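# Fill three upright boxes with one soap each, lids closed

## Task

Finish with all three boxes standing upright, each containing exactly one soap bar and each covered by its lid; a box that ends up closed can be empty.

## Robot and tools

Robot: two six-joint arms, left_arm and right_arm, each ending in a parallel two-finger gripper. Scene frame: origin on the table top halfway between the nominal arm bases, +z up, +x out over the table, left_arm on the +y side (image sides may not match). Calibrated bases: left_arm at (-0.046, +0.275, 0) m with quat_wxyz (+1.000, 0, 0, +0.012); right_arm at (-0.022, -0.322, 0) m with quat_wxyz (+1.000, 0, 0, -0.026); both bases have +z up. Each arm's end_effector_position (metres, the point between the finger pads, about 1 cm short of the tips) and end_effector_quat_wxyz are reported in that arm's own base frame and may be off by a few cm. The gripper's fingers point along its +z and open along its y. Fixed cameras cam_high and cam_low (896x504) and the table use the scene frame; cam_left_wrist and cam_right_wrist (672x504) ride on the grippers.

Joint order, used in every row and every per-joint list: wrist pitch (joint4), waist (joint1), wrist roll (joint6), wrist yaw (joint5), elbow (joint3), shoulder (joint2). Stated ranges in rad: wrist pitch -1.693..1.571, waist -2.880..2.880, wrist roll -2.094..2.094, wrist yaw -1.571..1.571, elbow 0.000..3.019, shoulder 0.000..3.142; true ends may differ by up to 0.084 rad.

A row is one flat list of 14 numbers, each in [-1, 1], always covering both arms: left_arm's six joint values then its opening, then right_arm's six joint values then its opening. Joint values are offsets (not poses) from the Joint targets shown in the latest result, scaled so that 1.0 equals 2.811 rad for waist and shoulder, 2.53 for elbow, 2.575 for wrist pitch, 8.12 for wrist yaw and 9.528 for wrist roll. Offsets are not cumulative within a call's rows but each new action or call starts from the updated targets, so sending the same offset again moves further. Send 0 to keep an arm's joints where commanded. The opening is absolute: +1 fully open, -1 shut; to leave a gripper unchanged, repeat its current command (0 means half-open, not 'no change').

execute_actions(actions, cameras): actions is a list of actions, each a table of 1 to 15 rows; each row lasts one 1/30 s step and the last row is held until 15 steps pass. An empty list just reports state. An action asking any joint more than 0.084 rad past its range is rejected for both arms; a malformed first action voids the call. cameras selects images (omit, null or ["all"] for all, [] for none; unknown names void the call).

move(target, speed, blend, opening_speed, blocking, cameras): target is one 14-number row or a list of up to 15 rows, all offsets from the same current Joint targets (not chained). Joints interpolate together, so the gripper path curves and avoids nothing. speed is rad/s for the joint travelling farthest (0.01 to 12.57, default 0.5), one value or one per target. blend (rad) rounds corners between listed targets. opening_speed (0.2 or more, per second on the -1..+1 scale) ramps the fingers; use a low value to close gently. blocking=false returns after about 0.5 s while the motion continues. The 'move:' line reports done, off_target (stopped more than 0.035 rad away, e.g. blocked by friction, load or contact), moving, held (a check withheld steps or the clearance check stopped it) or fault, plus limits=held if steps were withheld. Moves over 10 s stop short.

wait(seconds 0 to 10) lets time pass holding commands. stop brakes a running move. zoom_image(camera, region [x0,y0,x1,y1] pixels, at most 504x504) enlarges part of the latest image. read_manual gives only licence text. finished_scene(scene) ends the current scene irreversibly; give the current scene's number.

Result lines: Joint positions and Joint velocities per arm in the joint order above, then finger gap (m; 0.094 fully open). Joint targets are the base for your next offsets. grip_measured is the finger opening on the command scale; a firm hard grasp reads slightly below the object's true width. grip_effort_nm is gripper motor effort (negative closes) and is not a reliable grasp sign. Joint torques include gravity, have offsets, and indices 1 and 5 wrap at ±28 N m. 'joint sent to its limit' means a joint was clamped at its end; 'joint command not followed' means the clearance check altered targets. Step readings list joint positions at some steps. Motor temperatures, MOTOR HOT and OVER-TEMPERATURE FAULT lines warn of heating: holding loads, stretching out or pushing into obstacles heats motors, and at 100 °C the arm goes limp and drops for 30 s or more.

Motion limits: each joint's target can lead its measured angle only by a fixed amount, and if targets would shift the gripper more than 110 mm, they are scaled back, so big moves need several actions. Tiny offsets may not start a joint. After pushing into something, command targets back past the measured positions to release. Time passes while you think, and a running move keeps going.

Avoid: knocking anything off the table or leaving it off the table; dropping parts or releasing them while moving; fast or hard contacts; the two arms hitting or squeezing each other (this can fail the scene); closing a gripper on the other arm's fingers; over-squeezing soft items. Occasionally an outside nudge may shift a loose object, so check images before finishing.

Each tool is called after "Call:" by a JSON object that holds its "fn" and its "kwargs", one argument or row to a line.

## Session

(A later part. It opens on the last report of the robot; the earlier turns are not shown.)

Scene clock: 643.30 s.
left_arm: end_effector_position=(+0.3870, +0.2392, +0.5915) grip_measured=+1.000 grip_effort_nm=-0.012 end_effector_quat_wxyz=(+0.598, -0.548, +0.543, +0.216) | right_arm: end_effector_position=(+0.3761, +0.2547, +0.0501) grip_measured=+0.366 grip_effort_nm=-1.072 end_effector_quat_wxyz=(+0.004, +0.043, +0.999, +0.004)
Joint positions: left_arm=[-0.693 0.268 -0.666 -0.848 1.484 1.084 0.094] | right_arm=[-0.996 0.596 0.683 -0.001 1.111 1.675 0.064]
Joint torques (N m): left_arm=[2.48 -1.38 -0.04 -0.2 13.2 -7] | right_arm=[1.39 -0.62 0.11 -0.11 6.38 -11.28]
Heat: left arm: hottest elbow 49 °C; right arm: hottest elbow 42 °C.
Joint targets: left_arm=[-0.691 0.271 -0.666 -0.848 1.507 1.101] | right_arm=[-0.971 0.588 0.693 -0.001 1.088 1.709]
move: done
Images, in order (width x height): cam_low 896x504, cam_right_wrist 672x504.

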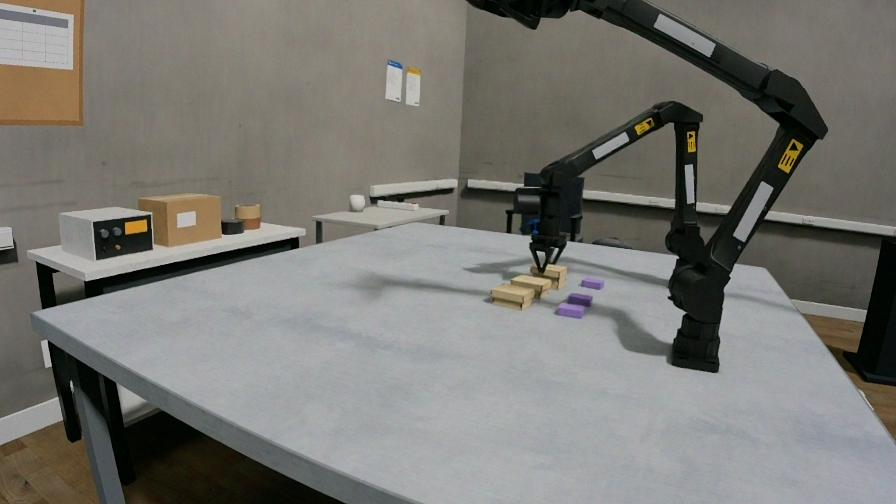

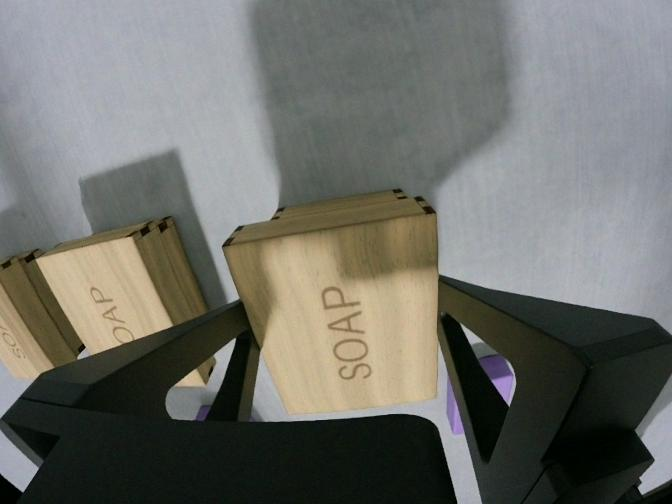

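Call:
{"fn": "move", "kwargs": {
  "target": [0,0,0,0,0,0,1,-0.0151,0.0057,0,0,0,0,0.1],
  "speed": 0.06,
  "cameras": ["cam_right_wrist","cam_low"]
}}

Call:
{"fn": "zoom_image", "kwargs": {
  "camera": "cam_low",
  "region": [510, 230, 600, 300]
}}

Call:
{"fn": "zoom_image", "kwargs": {
  "camera": "cam_right_wrist",
  "region": [210, 150, 460, 440]
}}

Scene clock: 675.40 s.
left_arm: end_effector_position=(+0.3870, +0.2392, +0.5915) grip_measured=+1.000 grip_effort_nm=-0.012 end_effector_quat_wxyz=(+0.598, -0.548, +0.543, +0.216) | right_arm: end_effector_position=(+0.3756, +0.2545, +0.0498) grip_measured=+0.366 grip_effort_nm=-1.072 end_effector_quat_wxyz=(+0.003, +0.043, +0.999, +0.003)
Joint positions: left_arm=[-0.693 0.268 -0.666 -0.848 1.484 1.084 0.094] | right_arm=[-0.997 0.596 0.683 -0.001 1.11 1.675 0.064]
Joint torques (N m): left_arm=[2.47 -1.38 -0.04 -0.2 13.22 -7] | right_arm=[-0.12 0.73 0.11 -0.11 6.42 -11.28]
Motor temperatures (°C): left_arm=[28 30 29 28 50 32 29] | right_arm=[31 33 28 30 41 32 33]
Heat: left arm: hottest elbow 50 °C; right arm: hottest elbow 41 °C.
Joint targets: left_arm=[-0.691 0.271 -0.666 -0.848 1.507 1.101] | right_arm=[-1.010 0.604 0.693 -0.001 1.087 1.709]
move: done
Images, in order (width x height): cam_low 896x504, cam_right_wrist 672x504.

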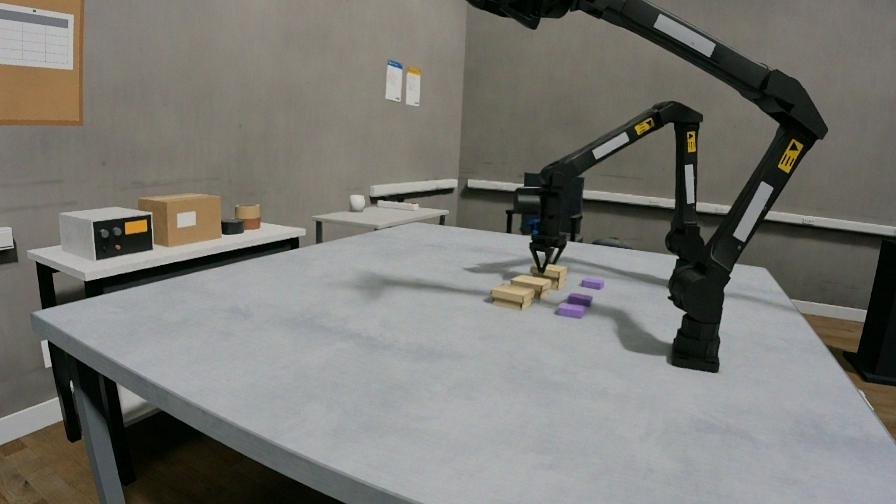

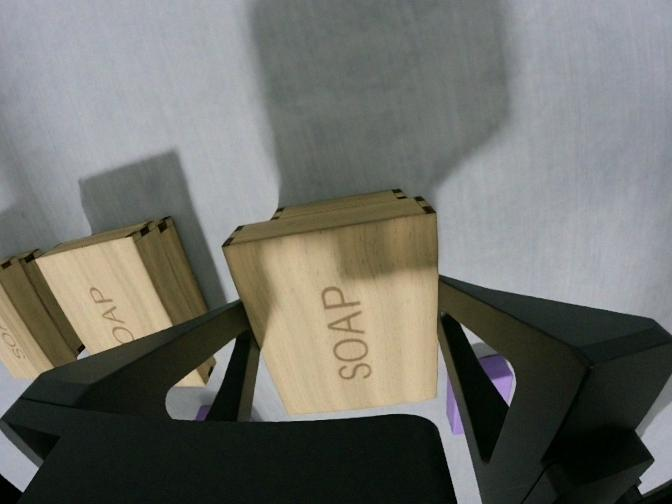

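Scaled by 5.600 (camera's finer frame: 1280x720).

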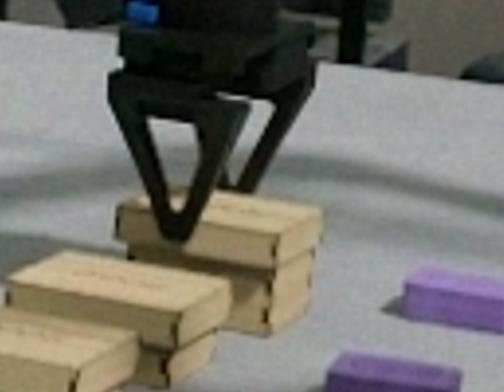

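Scaled by 1.738 (camera's finer frame: 960x720).

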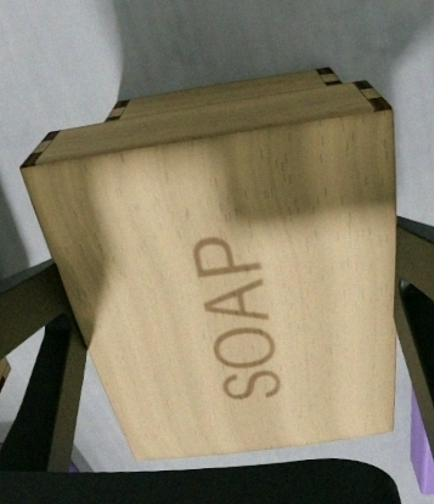

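Call:
{"fn": "move", "kwargs": {
  "target": [0,0,0,0,0,0,1,-0.004,0.002,0,0,0,0,0.1],
  "speed": 0.06,
  "cameras": ["cam_right_wrist"]
}}

Call:
{"fn": "zoom_image", "kwargs": {
  "camera": "cam_right_wrist",
  "region": [210, 150, 460, 440]
}}

Scene clock: 682.20 s.
left_arm: end_effector_position=(+0.3870, +0.2392, +0.5915) grip_measured=+1.000 grip_effort_nm=-0.012 end_effector_quat_wxyz=(+0.598, -0.548, +0.543, +0.216) | right_arm: end_effector_position=(+0.3724, +0.2548, +0.0498) grip_measured=+0.366 grip_effort_nm=-1.062 end_effector_quat_wxyz=(-0.001, +0.041, +0.999, +0.000)
Joint positions: left_arm=[-0.693 0.268 -0.666 -0.848 1.484 1.084 0.094] | right_arm=[-1.007 0.601 0.683 -0.001 1.11 1.675 0.064]
Joint torques (N m): left_arm=[2.48 -1.38 -0.04 -0.21 13.2 -7.06] | right_arm=[-0.12 0.85 0.11 -0.11 6.38 -11.16]
Heat: left arm: hottest elbow 50 °C; right arm: hottest elbow 41 °C.
Joint targets: left_arm=[-0.691 0.271 -0.666 -0.848 1.507 1.101] | right_arm=[-1.020 0.610 0.693 -0.001 1.087 1.709]
move: done

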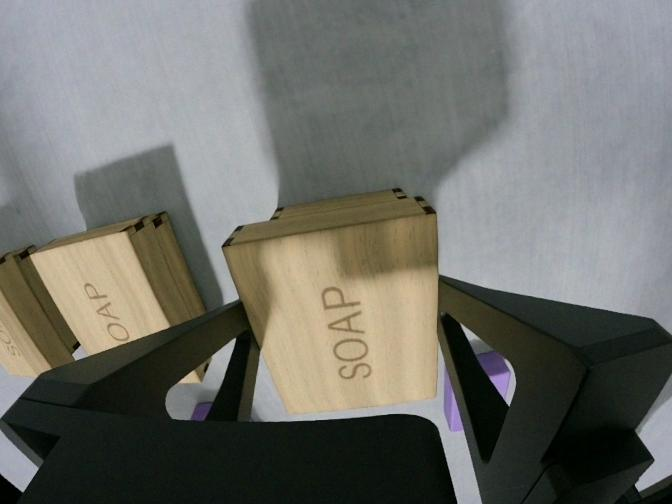

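Scaled by 1.738 (camera's finer frame: 960x720).

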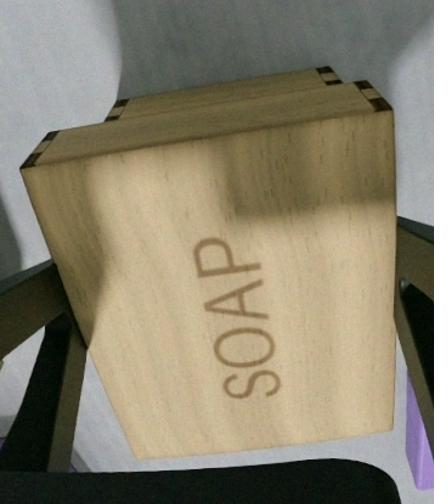

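Call:
{"fn": "move", "kwargs": {
  "target": [0,0,0,0,0,0,1,0.0,0,0,0,0.015,-0.0085,0.1],
  "speed": 0.1,
  "cameras": ["cam_right_wrist"]
}}

Call:
{"fn": "move", "kwargs": {
  "target": [0,0,0,0,0,0,1,0,0,0,0,0,0,0.5],
  "opening_speed": 0.3,
  "cameras": ["cam_right_wrist","cam_low"]
}}

Call:
{"fn": "zoom_image", "kwargs": {
  "camera": "cam_low",
  "region": [510, 230, 600, 300]
}}

Scene clock: 712.30 s.
left_arm: end_effector_position=(+0.3870, +0.2392, +0.5915) grip_measured=+1.000 grip_effort_nm=-0.017 end_effector_quat_wxyz=(+0.598, -0.548, +0.543, +0.216) | right_arm: end_effector_position=(+0.3723, +0.2548, +0.0498) grip_measured=+0.366 grip_effort_nm=-1.077 end_effector_quat_wxyz=(-0.001, +0.041, +0.999, +0.000)
Joint positions: left_arm=[-0.693 0.268 -0.666 -0.848 1.484 1.084 0.094] | right_arm=[-1.007 0.601 0.683 -0.001 1.11 1.675 0.064]
Joint torques (N m): left_arm=[2.5 -1.38 -0.04 -0.21 13.2 -7] | right_arm=[-0.12 0.91 0.11 -0.11 9.54 -13.1]
Heat: left arm: hottest elbow 50 °C; right arm: hottest elbow 41 °C.
Joint targets: left_arm=[-0.691 0.271 -0.666 -0.848 1.507 1.101] | right_arm=[-1.021 0.610 0.693 -0.001 1.125 1.685]
move: done

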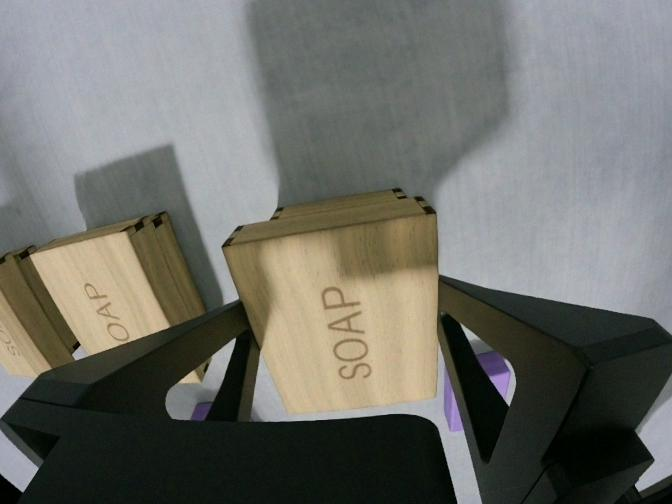

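Scene clock: 713.93 s.
left_arm: end_effector_position=(+0.3870, +0.2392, +0.5915) grip_measured=+1.000 grip_effort_nm=-0.012 end_effector_quat_wxyz=(+0.598, -0.548, +0.543, +0.216) | right_arm: end_effector_position=(+0.3709, +0.2544, +0.0498) grip_measured=+0.498 grip_effort_nm=0.046 end_effector_quat_wxyz=(-0.003, +0.041, +0.999, -0.002)
Joint positions: left_arm=[-0.693 0.268 -0.666 -0.848 1.484 1.084 0.094] | right_arm=[-1.013 0.602 0.683 -0.001 1.11 1.675 0.07]
Joint torques (N m): left_arm=[2.48 -1.38 -0.04 -0.21 13.2 -7] | right_arm=[0.09 0.79 0.11 -0.11 9.57 -13.1]
Heat: left arm: hottest elbow 50 °C; right arm: hottest elbow 41 °C.
Joint targets: left_arm=[-0.691 0.271 -0.666 -0.848 1.507 1.101] | right_arm=[-1.021 0.610 0.693 -0.001 1.125 1.685]
move: done
Images, in order (width x height): cam_low 896x504, cam_right_wrist 672x504.

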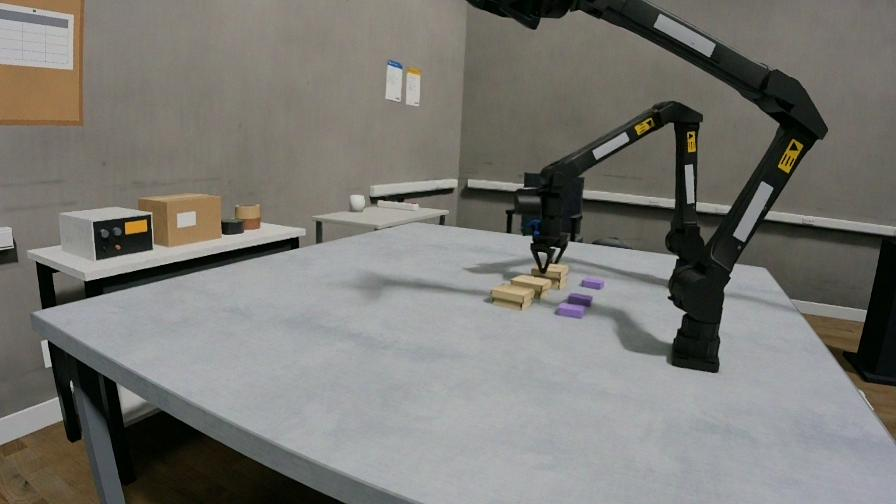

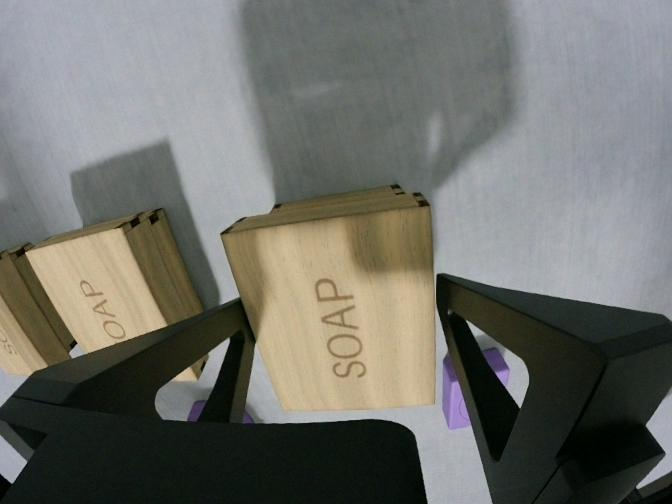

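Scaled by 5.600 (camera's finer frame: 1280x720).

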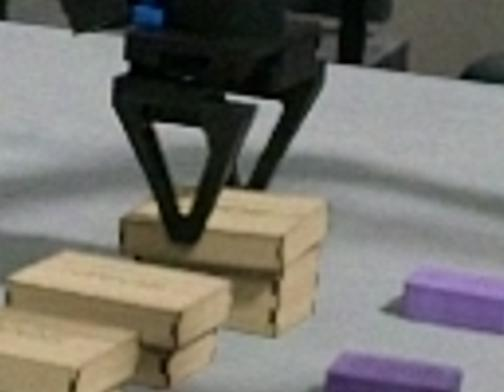

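Call:
{"fn": "zoom_image", "kwargs": {
  "camera": "cam_right_wrist",
  "region": [210, 150, 460, 440]
}}

Call:
{"fn": "zoom_image", "kwargs": {
  "camera": "cam_high",
  "region": [350, 220, 440, 300]
}}

Scaled by 1.738 (camera's finer frame: 960x720).

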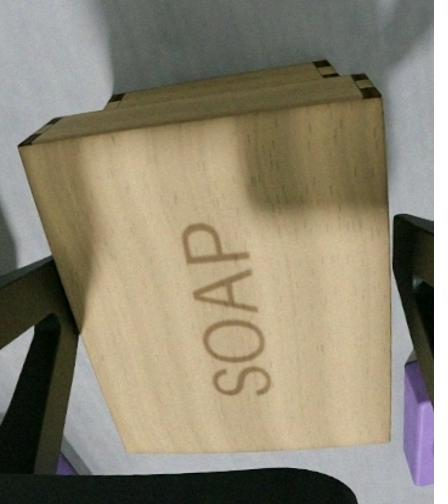

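This scene's latest camera images include none from cam_high. They are from: cam_low, cam_right_wrist. cam_high's image comes with the result of a call that names it in "cameras".

Call:
{"fn": "move", "kwargs": {
  "target": [0,0,0,0,0,0,1,0,-0.0075,0,0,0,0,0.5],
  "speed": 0.06,
  "cameras": ["cam_right_wrist","cam_low"]
}}

Call:
{"fn": "zoom_image", "kwargs": {
  "camera": "cam_low",
  "region": [510, 230, 600, 300]
}}

Call:
{"fn": "zoom_image", "kwargs": {
  "camera": "cam_right_wrist",
  "region": [210, 150, 460, 440]
}}

Scene clock: 743.13 s.
left_arm: end_effector_position=(+0.3870, +0.2392, +0.5915) grip_measured=+1.000 grip_effort_nm=-0.017 end_effector_quat_wxyz=(+0.598, -0.548, +0.543, +0.216) | right_arm: end_effector_position=(+0.3719, +0.2529, +0.0498) grip_measured=+0.498 grip_effort_nm=0.032 end_effector_quat_wxyz=(-0.003, +0.043, +0.999, -0.002)
Joint positions: left_arm=[-0.693 0.268 -0.666 -0.848 1.484 1.084 0.094] | right_arm=[-1.013 0.598 0.683 -0.001 1.11 1.675 0.07]
Joint torques (N m): left_arm=[2.5 -1.32 -0.04 -0.2 13.19 -7] | right_arm=[0.08 -0.79 0.11 -0.11 9.55 -13.1]
Heat: left arm: hottest elbow 50 °C; right arm: hottest elbow 42 °C.
Joint targets: left_arm=[-0.691 0.271 -0.666 -0.848 1.507 1.101] | right_arm=[-1.020 0.589 0.693 -0.001 1.125 1.685]
move: done
Images, in order (width x height): cam_low 896x504, cam_right_wrist 672x504.

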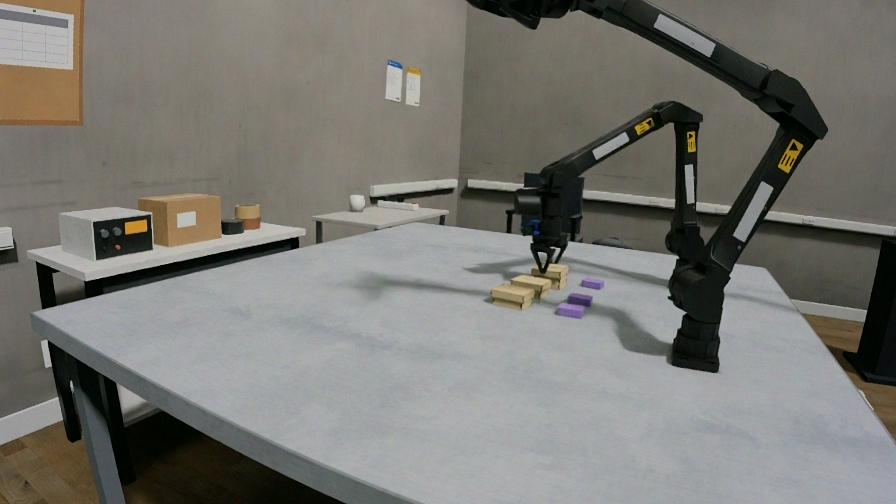

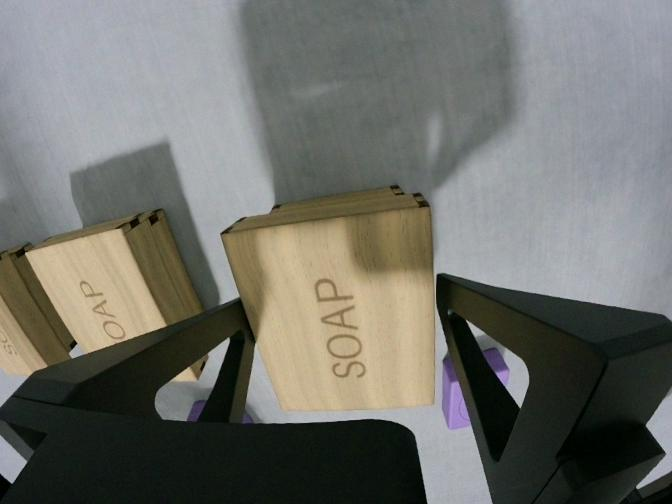

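Scaled by 5.600 (camera's finer frame: 1280x720).

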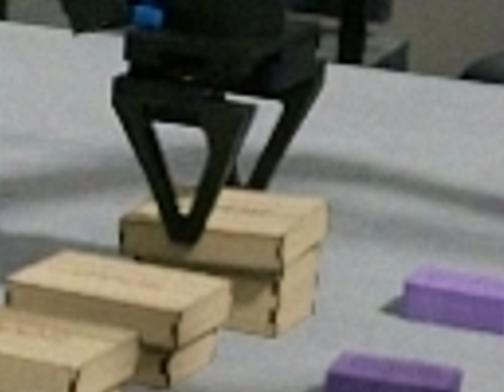

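Scaled by 1.738 (camera's finer frame: 960x720).

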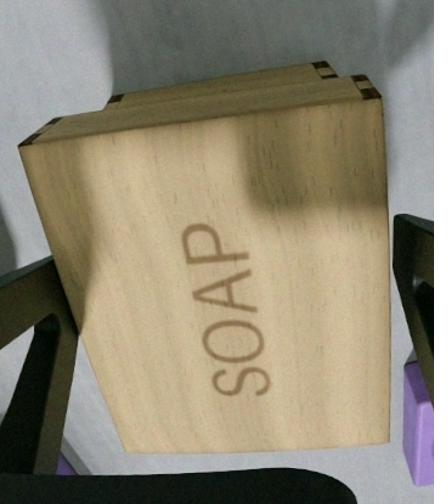

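Call:
{"fn": "move", "kwargs": {
  "target": [0,0,0,0,0,0,1,0,0,0,0,0,0,0.1],
  "opening_speed": 0.3,
  "cameras": ["cam_right_wrist"]
}}

Call:
{"fn": "move", "kwargs": {
  "target": [0,0,0,0,0,0,1,0,0,0,0,0,-0.0107,0.1],
  "speed": 0.1,
  "cameras": ["cam_right_wrist"]
}}

Call:
{"fn": "zoom_image", "kwargs": {
  "camera": "cam_right_wrist",
  "region": [210, 150, 460, 440]
}}

Scene clock: 783.83 s.
left_arm: end_effector_position=(+0.3870, +0.2392, +0.5915) grip_measured=+1.000 grip_effort_nm=-0.012 end_effector_quat_wxyz=(+0.598, -0.548, +0.543, +0.216) | right_arm: end_effector_position=(+0.3721, +0.2526, +0.0498) grip_measured=+0.102 grip_effort_nm=-0.134 end_effector_quat_wxyz=(-0.003, +0.043, +0.999, -0.002)
Joint positions: left_arm=[-0.693 0.268 -0.666 -0.848 1.484 1.084 0.094] | right_arm=[-1.013 0.597 0.683 -0.001 1.11 1.675 0.052]
Joint torques (N m): left_arm=[2.48 -1.32 -0.04 -0.2 13.22 -7] | right_arm=[0.09 -0.73 0.11 -0.11 9.57 -13.1]
Heat: left arm: hottest elbow 50 °C; right arm: hottest elbow 43 °C.
Joint targets: left_arm=[-0.691 0.271 -0.666 -0.848 1.507 1.101] | right_arm=[-1.020 0.589 0.693 -0.001 1.125 1.685]
move: done

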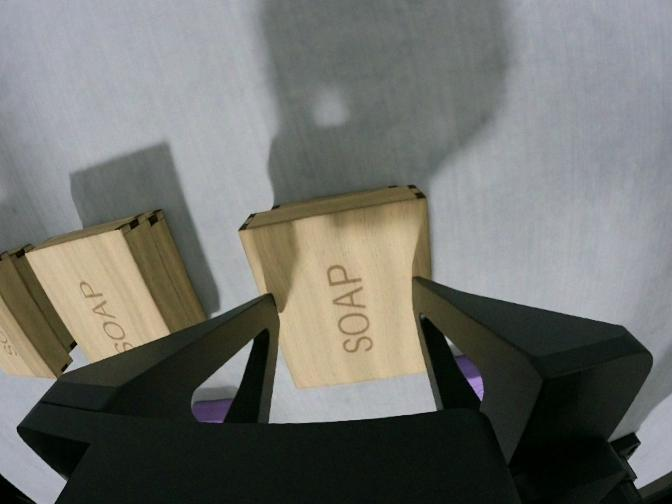

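Scene clock: 784.80 s.
left_arm: end_effector_position=(+0.3870, +0.2392, +0.5915) grip_measured=+1.000 grip_effort_nm=-0.007 end_effector_quat_wxyz=(+0.598, -0.548, +0.543, +0.216) | right_arm: end_effector_position=(+0.3726, +0.2529, +0.0528) grip_measured=+0.102 grip_effort_nm=-0.125 end_effector_quat_wxyz=(+0.000, +0.043, +0.999, +0.000)
Joint positions: left_arm=[-0.693 0.268 -0.666 -0.848 1.484 1.084 0.094] | right_arm=[-1.013 0.597 0.683 -0.001 1.11 1.668 0.052]
Joint torques (N m): left_arm=[2.48 -1.32 -0.04 -0.21 13.19 -7] | right_arm=[0.12 -0.73 0.11 -0.11 9.61 -14.86]
Heat: left arm: hottest elbow 50 °C; right arm: hottest elbow 43 °C.
Joint targets: left_arm=[-0.691 0.271 -0.666 -0.848 1.507 1.101] | right_arm=[-1.020 0.589 0.693 -0.001 1.125 1.655]
move: done

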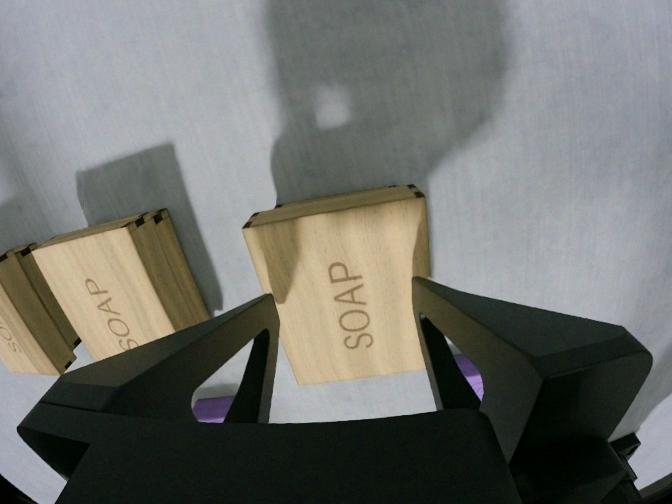

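Scaled by 1.738 (camera's finer frame: 960x720).

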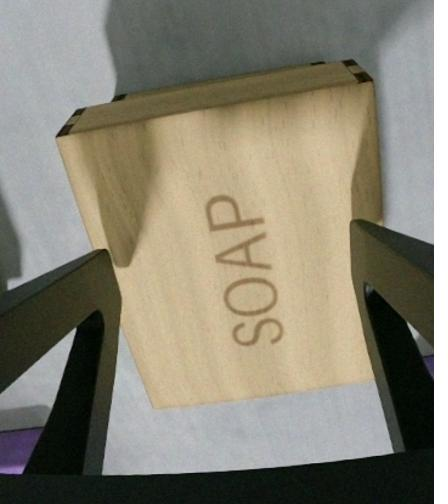

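Call:
{"fn": "move", "kwargs": {
  "target": [0,0,0,0,0,0,1,-0.0913,0.0669,0.0196,0,0.1534,0.0502,1],
  "speed": 0.4,
  "opening_speed": 0.6,
  "cameras": ["cam_right_wrist","cam_low"]
}}

Call:
{"fn": "zoom_image", "kwargs": {
  "camera": "cam_low",
  "region": [480, 230, 620, 330]
}}

Scene clock: 811.57 s.
left_arm: end_effector_position=(+0.3870, +0.2392, +0.5915) grip_measured=+1.000 grip_effort_nm=-0.012 end_effector_quat_wxyz=(+0.598, -0.548, +0.543, +0.216) | right_arm: end_effector_position=(+0.3788, +0.3704, +0.1260) grip_measured=+0.998 grip_effort_nm=0.046 end_effector_quat_wxyz=(+0.004, +0.047, +0.999, +0.005)
Joint positions: left_arm=[-0.693 0.268 -0.666 -0.848 1.484 1.084 0.094] | right_arm=[-1.248 0.775 0.868 -0.001 1.459 1.769 0.094]
Joint torques (N m): left_arm=[2.48 -1.44 -0.04 -0.2 13.2 -7] | right_arm=[0.09 0.21 0.12 -0.1 13.98 -14.33]
Heat: left arm: hottest elbow 51 °C; right arm: hottest elbow 44 °C.
Joint targets: left_arm=[-0.691 0.271 -0.666 -0.848 1.507 1.101] | right_arm=[-1.255 0.777 0.880 -0.001 1.514 1.797]
move: off_target (right_arm); right_arm: the elbow is farthest, 0.054 rad from its target
Images, in order (width x height): cam_low 896x504, cam_right_wrist 672x504.

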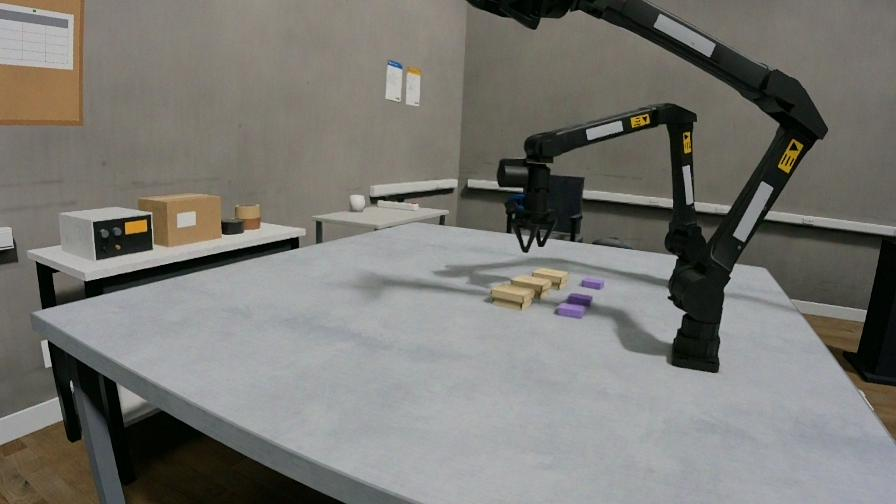

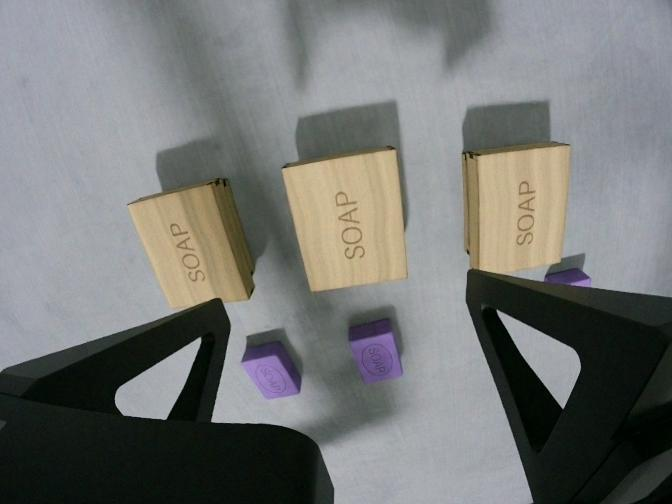

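Scaled by 3.600 (camera's finer frame: 1280x720).

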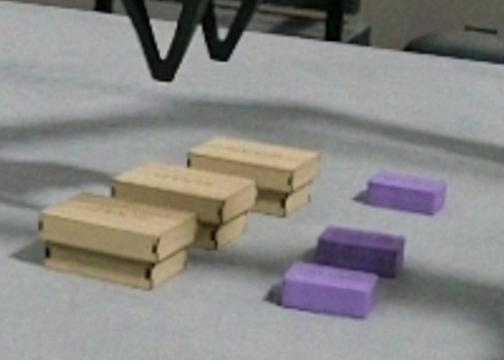

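Call:
{"fn": "move", "kwargs": {
  "target": [0,0,0,0,0,0,1,0.0594,-0.0068,-0.0063,0,-0.0526,0.0285,1],
  "speed": 0.3,
  "cameras": ["cam_right_wrist"]
}}

Scene clock: 840.03 s.
left_arm: end_effector_position=(+0.3870, +0.2392, +0.5915) grip_measured=+1.000 grip_effort_nm=-0.017 end_effector_quat_wxyz=(+0.598, -0.548, +0.543, +0.216) | right_arm: end_effector_position=(+0.3851, +0.3685, +0.0554) grip_measured=+0.998 grip_effort_nm=0.032 end_effector_quat_wxyz=(-0.004, +0.034, +0.999, -0.003)
Joint positions: left_arm=[-0.693 0.268 -0.666 -0.848 1.484 1.084 0.094] | right_arm=[-1.111 0.764 0.832 -0.001 1.39 1.86 0.094]
Joint torques (N m): left_arm=[2.48 -1.38 -0.04 -0.2 13.2 -7] | right_arm=[0.68 -0.62 -0.11 -0.1 7.88 -15.56]
Motor temperatures (°C): left_arm=[28 29 29 28 51 31 29] | right_arm=[31 33 28 30 48 33 31]
Heat: left arm: hottest elbow 51 °C; right arm: hottest elbow 48 °C.
Joint targets: left_arm=[-0.691 0.271 -0.666 -0.848 1.507 1.101] | right_arm=[-1.103 0.757 0.820 -0.001 1.380 1.876]
move: done

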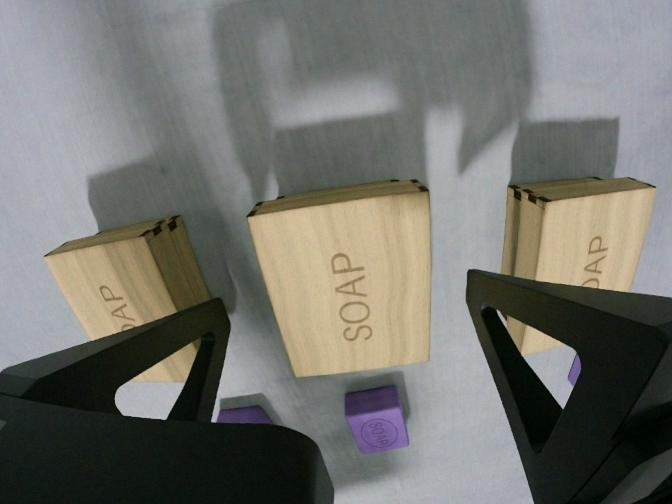

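Call:
{"fn": "move", "kwargs": {
  "target": [0,0,0,0,0,0,1,0.0229,-0.0021,0,0,-0.0126,0.006,1],
  "speed": 0.15,
  "cameras": []
}}

Call:
{"fn": "move", "kwargs": {
  "target": [0,0,0,0,0,0,1,0,0,0,0,0,0,0.25],
  "opening_speed": 0.4,
  "cameras": ["cam_right_wrist"]
}}

Scene clock: 863.13 s.
left_arm: end_effector_position=(+0.3870, +0.2392, +0.5915) grip_measured=+1.000 grip_effort_nm=-0.012 end_effector_quat_wxyz=(+0.598, -0.548, +0.543, +0.216) | right_arm: end_effector_position=(+0.3883, +0.3682, +0.0427) grip_measured=+0.998 grip_effort_nm=0.037 end_effector_quat_wxyz=(+0.005, +0.036, +0.999, +0.005)
Joint positions: left_arm=[-0.693 0.268 -0.666 -0.848 1.484 1.084 0.094] | right_arm=[-1.053 0.759 0.831 -0.001 1.362 1.866 0.094]
Joint torques (N m): left_arm=[2.5 -1.38 -0.04 -0.2 13.2 -7] | right_arm=[0.61 -0.67 -0.09 -0.1 7.43 -14.97]
Heat: left arm: hottest elbow 51 °C; right arm: hottest elbow 45 °C.
Joint targets: left_arm=[-0.691 0.271 -0.666 -0.848 1.507 1.101] | right_arm=[-1.044 0.752 0.820 -0.001 1.348 1.893]
move: done

Scene clock: 865.27 s.
left_arm: end_effector_position=(+0.3870, +0.2392, +0.5915) grip_measured=+1.000 grip_effort_nm=-0.012 end_effector_quat_wxyz=(+0.598, -0.548, +0.543, +0.216) | right_arm: end_effector_position=(+0.3886, +0.3680, +0.0427) grip_measured=+0.331 grip_effort_nm=-1.023 end_effector_quat_wxyz=(+0.005, +0.036, +0.999, +0.006)
Joint positions: left_arm=[-0.693 0.268 -0.666 -0.848 1.484 1.084 0.094] | right_arm=[-1.052 0.759 0.831 -0.001 1.362 1.866 0.063]
Joint torques (N m): left_arm=[2.5 -1.38 -0.04 -0.21 13.2 -7.06] | right_arm=[0.72 -0.62 -0.1 -0.11 7.43 -15.03]
Heat: left arm: hottest elbow 51 °C; right arm: hottest elbow 45 °C.
Joint targets: left_arm=[-0.691 0.271 -0.666 -0.848 1.507 1.101] | right_arm=[-1.043 0.752 0.820 -0.001 1.348 1.893]
move: done

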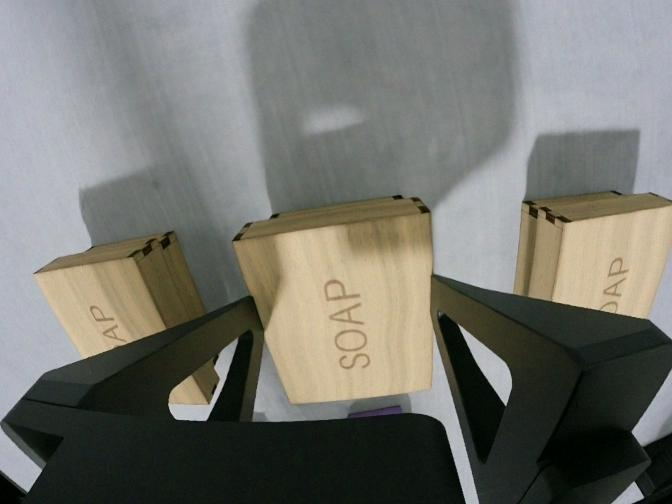

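Call:
{"fn": "move", "kwargs": {
  "target": [0,0,0,0,0,0,1,0,0,0,0,0,0,0.6],
  "cameras": []
}}

Call:
{"fn": "move", "kwargs": {
  "target": [0,0,0,0,0,0,1,0.003,0,0,0,0,0.0055,0.6],
  "speed": 0.1,
  "cameras": ["cam_right_wrist"]
}}

Scene clock: 874.63 s.
left_arm: end_effector_position=(+0.3870, +0.2392, +0.5915) grip_measured=+1.000 grip_effort_nm=-0.007 end_effector_quat_wxyz=(+0.598, -0.548, +0.543, +0.216) | right_arm: end_effector_position=(+0.3886, +0.3680, +0.0427) grip_measured=+0.597 grip_effort_nm=0.037 end_effector_quat_wxyz=(+0.005, +0.036, +0.999, +0.006)
Joint positions: left_arm=[-0.693 0.268 -0.666 -0.848 1.484 1.084 0.094] | right_arm=[-1.052 0.759 0.831 -0.001 1.362 1.866 0.075]
Joint torques (N m): left_arm=[2.48 -1.32 -0.03 -0.2 13.22 -7] | right_arm=[0.72 -0.67 -0.1 -0.1 7.43 -15.09]
Heat: left arm: hottest elbow 51 °C; right arm: hottest elbow 45 °C.
Joint targets: left_arm=[-0.691 0.271 -0.666 -0.848 1.507 1.101] | right_arm=[-1.043 0.752 0.820 -0.001 1.348 1.893]
move: done

Scene clock: 875.47 s.
left_arm: end_effector_position=(+0.3870, +0.2392, +0.5915) grip_measured=+1.000 grip_effort_nm=-0.012 end_effector_quat_wxyz=(+0.598, -0.548, +0.543, +0.216) | right_arm: end_effector_position=(+0.3889, +0.3683, +0.0349) grip_measured=+0.598 grip_effort_nm=0.037 end_effector_quat_wxyz=(+0.002, +0.036, +0.999, +0.003)
Joint positions: left_arm=[-0.693 0.268 -0.666 -0.848 1.484 1.084 0.094] | right_arm=[-1.045 0.759 0.831 -0.001 1.362 1.882 0.075]
Joint torques (N m): left_arm=[2.5 -1.38 -0.04 -0.2 13.2 -7] | right_arm=[0.68 -0.62 -0.1 -0.11 7.35 -14.86]
Heat: left arm: hottest elbow 51 °C; right arm: hottest elbow 45 °C.
Joint targets: left_arm=[-0.691 0.271 -0.666 -0.848 1.507 1.101] | right_arm=[-1.036 0.752 0.820 -0.001 1.348 1.909]
move: done

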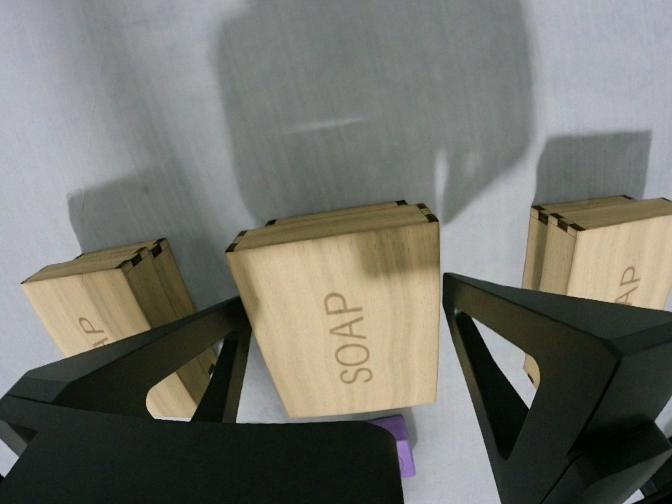

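Call:
{"fn": "move", "kwargs": {
  "target": [0,0,0,0,0,0,1,0,0,0,0,0,0,0.2],
  "opening_speed": 0.4,
  "cameras": []
}}

Call:
{"fn": "move", "kwargs": {
  "target": [
    [0,0,0,0,0,0,1,-0.0058,0,0,0,0.0225,-0.0125,0.2],
    [0,0,0,0,0,0,1,-0.0548,0,0,0,0.0526,-0.0334,0.2]
  ],
  "speed": 0.15,
  "cameras": ["cam_right_wrist","cam_low"]
}}

Call:
{"fn": "zoom_image", "kwargs": {
  "camera": "cam_low",
  "region": [480, 230, 620, 330]
}}

Scene clock: 899.07 s.
left_arm: end_effector_position=(+0.3870, +0.2392, +0.5915) grip_measured=+1.000 grip_effort_nm=-0.007 end_effector_quat_wxyz=(+0.598, -0.548, +0.543, +0.216) | right_arm: end_effector_position=(+0.3891, +0.3682, +0.0349) grip_measured=+0.367 grip_effort_nm=-1.072 end_effector_quat_wxyz=(+0.002, +0.037, +0.999, +0.003)
Joint positions: left_arm=[-0.693 0.268 -0.666 -0.848 1.484 1.084 0.094] | right_arm=[-1.045 0.758 0.831 -0.001 1.362 1.882 0.064]
Joint torques (N m): left_arm=[2.5 -1.38 -0.04 -0.21 13.2 -7] | right_arm=[0.7 -0.62 -0.09 -0.11 7.34 -15.15]
Motor temperatures (°C): left_arm=[28 29 29 28 51 31 29] | right_arm=[31 33 28 30 43 34 30]
Heat: left arm: hottest elbow 51 °C; right arm: hottest elbow 43 °C.
Joint targets: left_arm=[-0.691 0.271 -0.666 -0.848 1.507 1.101] | right_arm=[-1.036 0.752 0.820 -0.001 1.348 1.909]
move: done

Scene clock: 900.83 s.
left_arm: end_effector_position=(+0.3870, +0.2392, +0.5915) grip_measured=+1.000 grip_effort_nm=-0.007 end_effector_quat_wxyz=(+0.598, -0.548, +0.543, +0.216) | right_arm: end_effector_position=(+0.3888, +0.3679, +0.0846) grip_measured=+0.367 grip_effort_nm=-1.072 end_effector_quat_wxyz=(+0.000, +0.037, +0.999, +0.001)
Joint positions: left_arm=[-0.693 0.268 -0.666 -0.848 1.484 1.084 0.094] | right_arm=[-1.169 0.758 0.831 -0.001 1.426 1.827 0.064]
Joint torques (N m): left_arm=[2.48 -1.38 -0.04 -0.2 13.2 -7] | right_arm=[0.13 -0.62 -0.09 -0.1 13.68 -17.85]
Heat: left arm: hottest elbow 51 °C; right arm: hottest elbow 44 °C.
Joint targets: left_arm=[-0.691 0.271 -0.666 -0.848 1.507 1.101] | right_arm=[-1.177 0.752 0.820 -0.001 1.481 1.815]
move: off_target (right_arm); right_arm: the elbow is farthest, 0.055 rad from its target
Images, in order (width x height): cam_low 896x504, cam_right_wrist 672x504.

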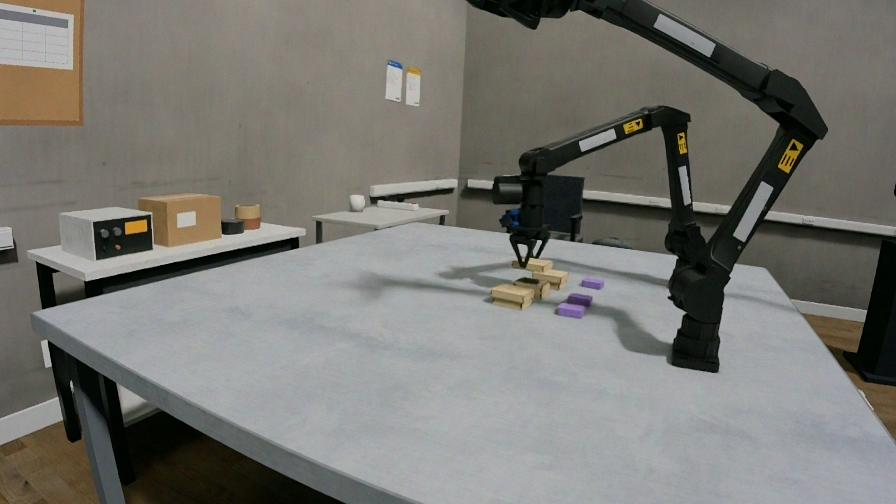

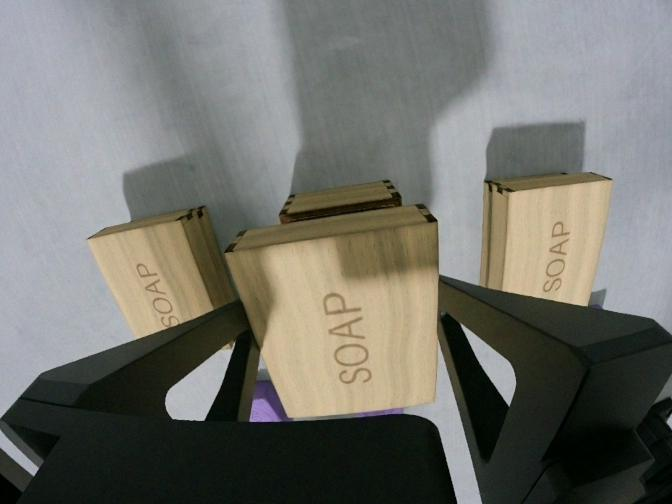

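Scaled by 3.600 (camera's finer frame: 1280x720).

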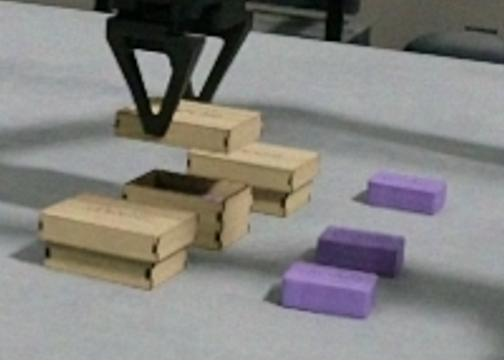

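Call:
{"fn": "move", "kwargs": {
  "target": [0,0,0,0,0,0,1,0.0524,-0.1829,-0.0523,0,-0.1848,-0.0996,0.2],
  "speed": 0.5,
  "cameras": ["cam_right_wrist","cam_high","cam_low"]
}}

Call:
{"fn": "zoom_image", "kwargs": {
  "camera": "cam_high",
  "region": [320, 180, 440, 300]
}}

Call:
{"fn": "zoom_image", "kwargs": {
  "camera": "cam_low",
  "region": [480, 230, 620, 330]
}}

Scene clock: 922.97 s.
left_arm: end_effector_position=(+0.3870, +0.2392, +0.5915) grip_measured=+1.000 grip_effort_nm=-0.022 end_effector_quat_wxyz=(+0.598, -0.548, +0.543, +0.216) | right_arm: end_effector_position=(+0.4015, +0.0963, +0.0756) grip_measured=+0.367 grip_effort_nm=-1.077 end_effector_quat_wxyz=(+0.001, +0.049, +0.999, +0.000)
Joint positions: left_arm=[-0.693 0.268 -0.666 -0.848 1.484 1.084 0.094] | right_arm=[-1.051 0.236 0.334 0 1.029 1.547 0.064]
Joint torques (N m): left_arm=[2.48 -1.38 -0.04 -0.2 13.2 -7] | right_arm=[0.75 0.15 -0.11 -0.15 7.35 -13.1]
Motor temperatures (°C): left_arm=[28 29 29 28 51 31 29] | right_arm=[31 33 28 30 50 36 31]
Heat: left arm: hottest elbow 51 °C; right arm: hottest elbow 50 °C.
Joint targets: left_arm=[-0.691 0.271 -0.666 -0.848 1.507 1.101] | right_arm=[-1.042 0.237 0.322 -0.001 1.014 1.535]
move: done
Images, in order (width x height): cam_high 896x504, cam_low 896x504, cam_right_wrist 672x504.

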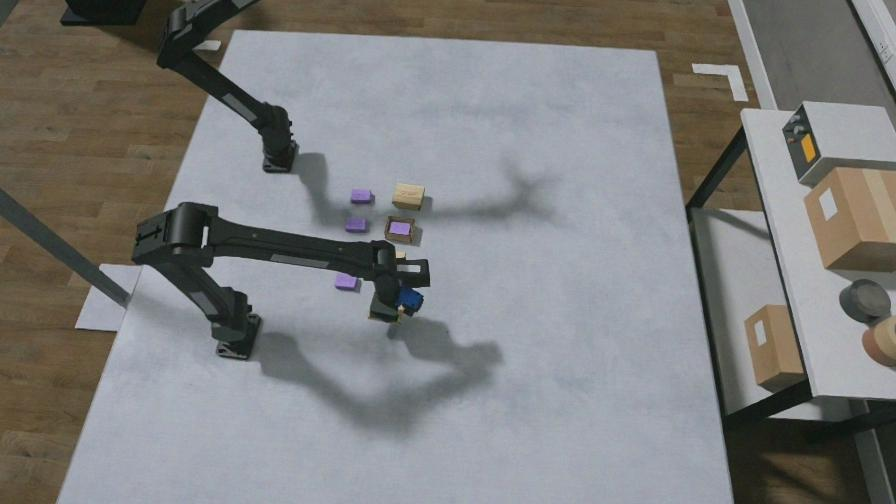

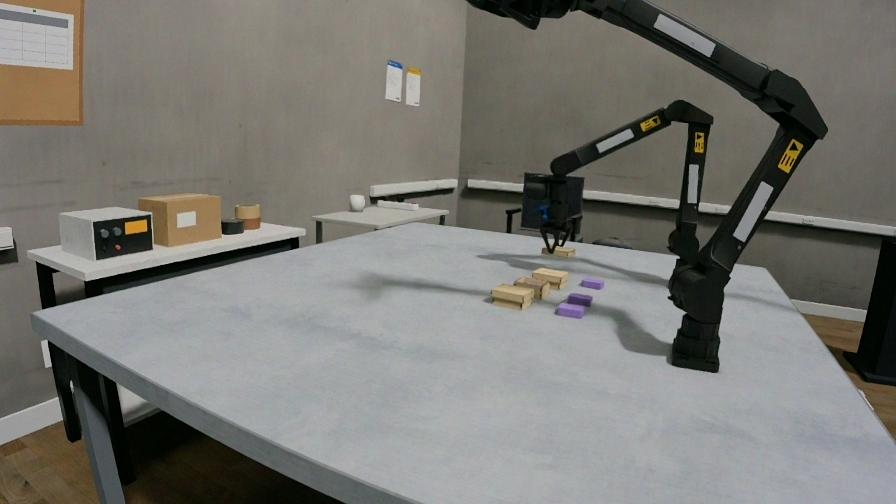

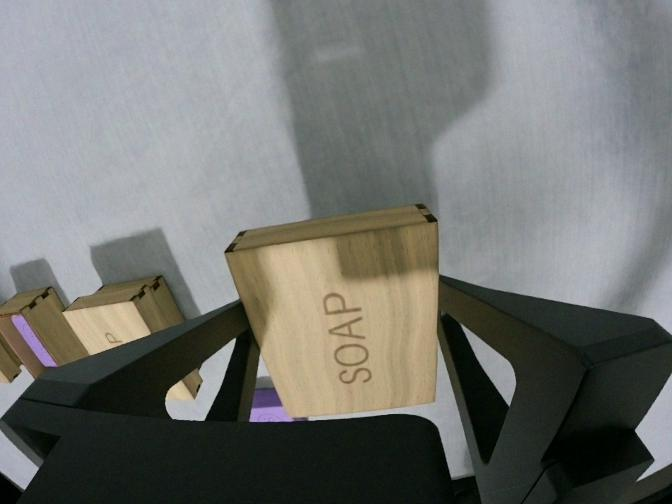

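Scaled by 4.200 (camera's finer frame: 1280x720).

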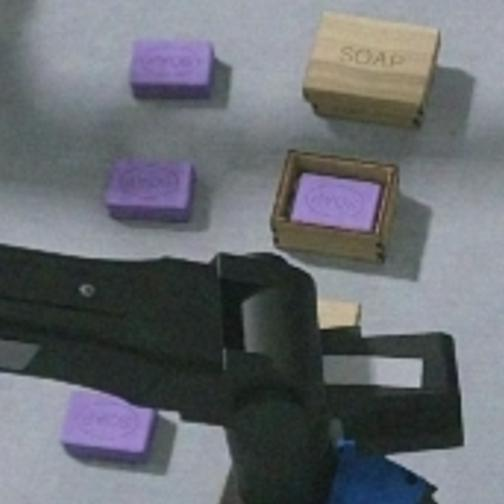

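Scaled by 3.600 (camera's finer frame: 1280x720).

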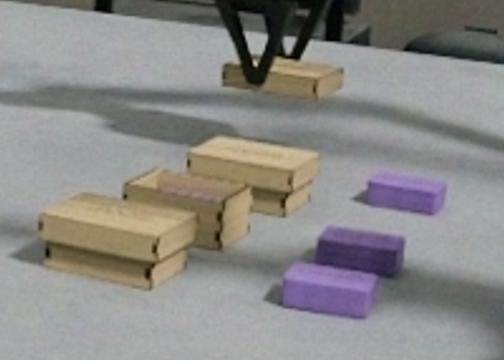

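Call:
{"fn": "move", "kwargs": {
  "target": [0,0,0,0,0,0,1,-0.0524,0.1857,0.0547,0,0.1846,0.1103,0.2],
  "speed": 0.5,
  "cameras": ["cam_right_wrist","cam_low"]
}}

Call:
{"fn": "zoom_image", "kwargs": {
  "camera": "cam_low",
  "region": [480, 230, 620, 330]
}}

Scene clock: 934.37 s.
left_arm: end_effector_position=(+0.3870, +0.2392, +0.5915) grip_measured=+1.000 grip_effort_nm=-0.017 end_effector_quat_wxyz=(+0.598, -0.548, +0.543, +0.216) | right_arm: end_effector_position=(+0.3853, +0.3701, +0.0871) grip_measured=+0.367 grip_effort_nm=-1.077 end_effector_quat_wxyz=(+0.001, +0.033, +0.999, +0.002)
Joint positions: left_arm=[-0.693 0.268 -0.666 -0.848 1.484 1.084 0.094] | right_arm=[-1.169 0.766 0.831 -0.001 1.423 1.82 0.064]
Joint torques (N m): left_arm=[2.48 -1.32 -0.04 -0.2 13.2 -7] | right_arm=[0.12 -0.56 0.08 -0.11 13.96 -14.97]
Heat: left arm: hottest elbow 52 °C; right arm: hottest elbow 48 °C.
Joint targets: left_arm=[-0.691 0.271 -0.666 -0.848 1.507 1.101] | right_arm=[-1.177 0.760 0.843 -0.001 1.481 1.845]
move: off_target (right_arm); right_arm: the elbow is farthest, 0.058 rad from its target
Images, in order (width x height): cam_low 896x504, cam_right_wrist 672x504.

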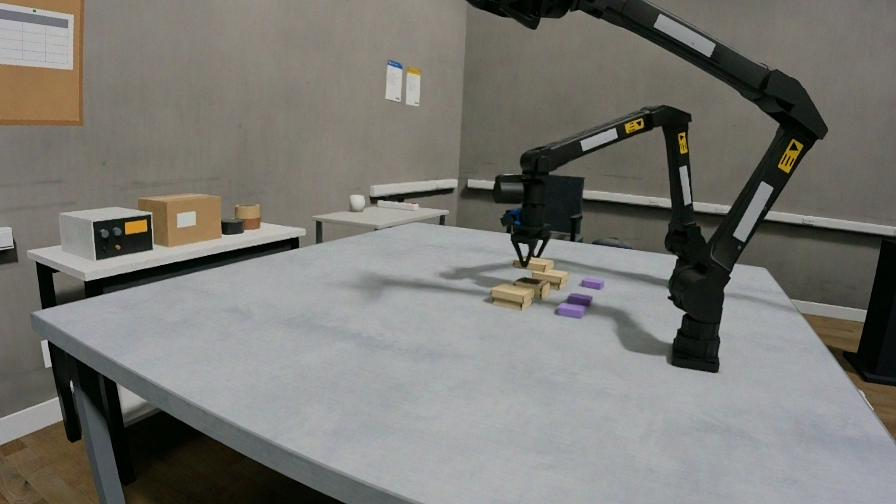

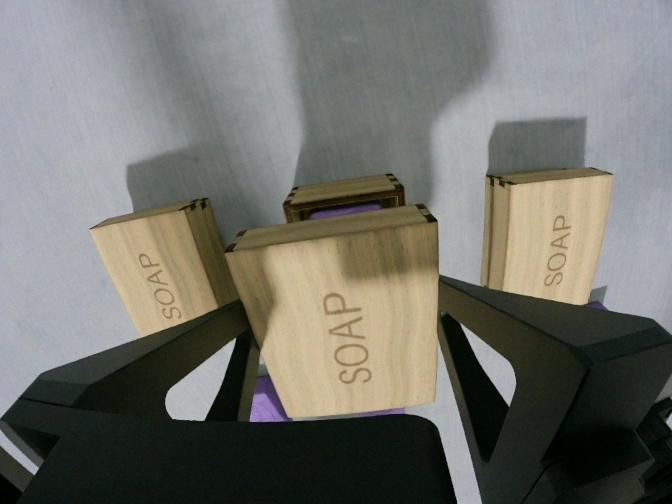

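Scaled by 3.600 (camera's finer frame: 1280x720).

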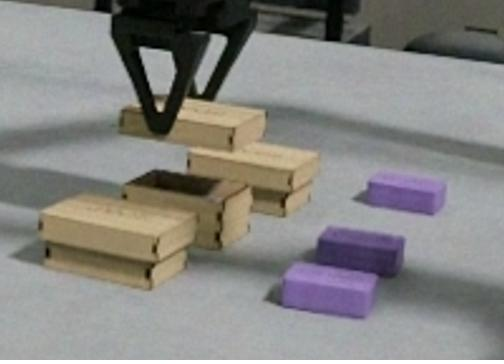

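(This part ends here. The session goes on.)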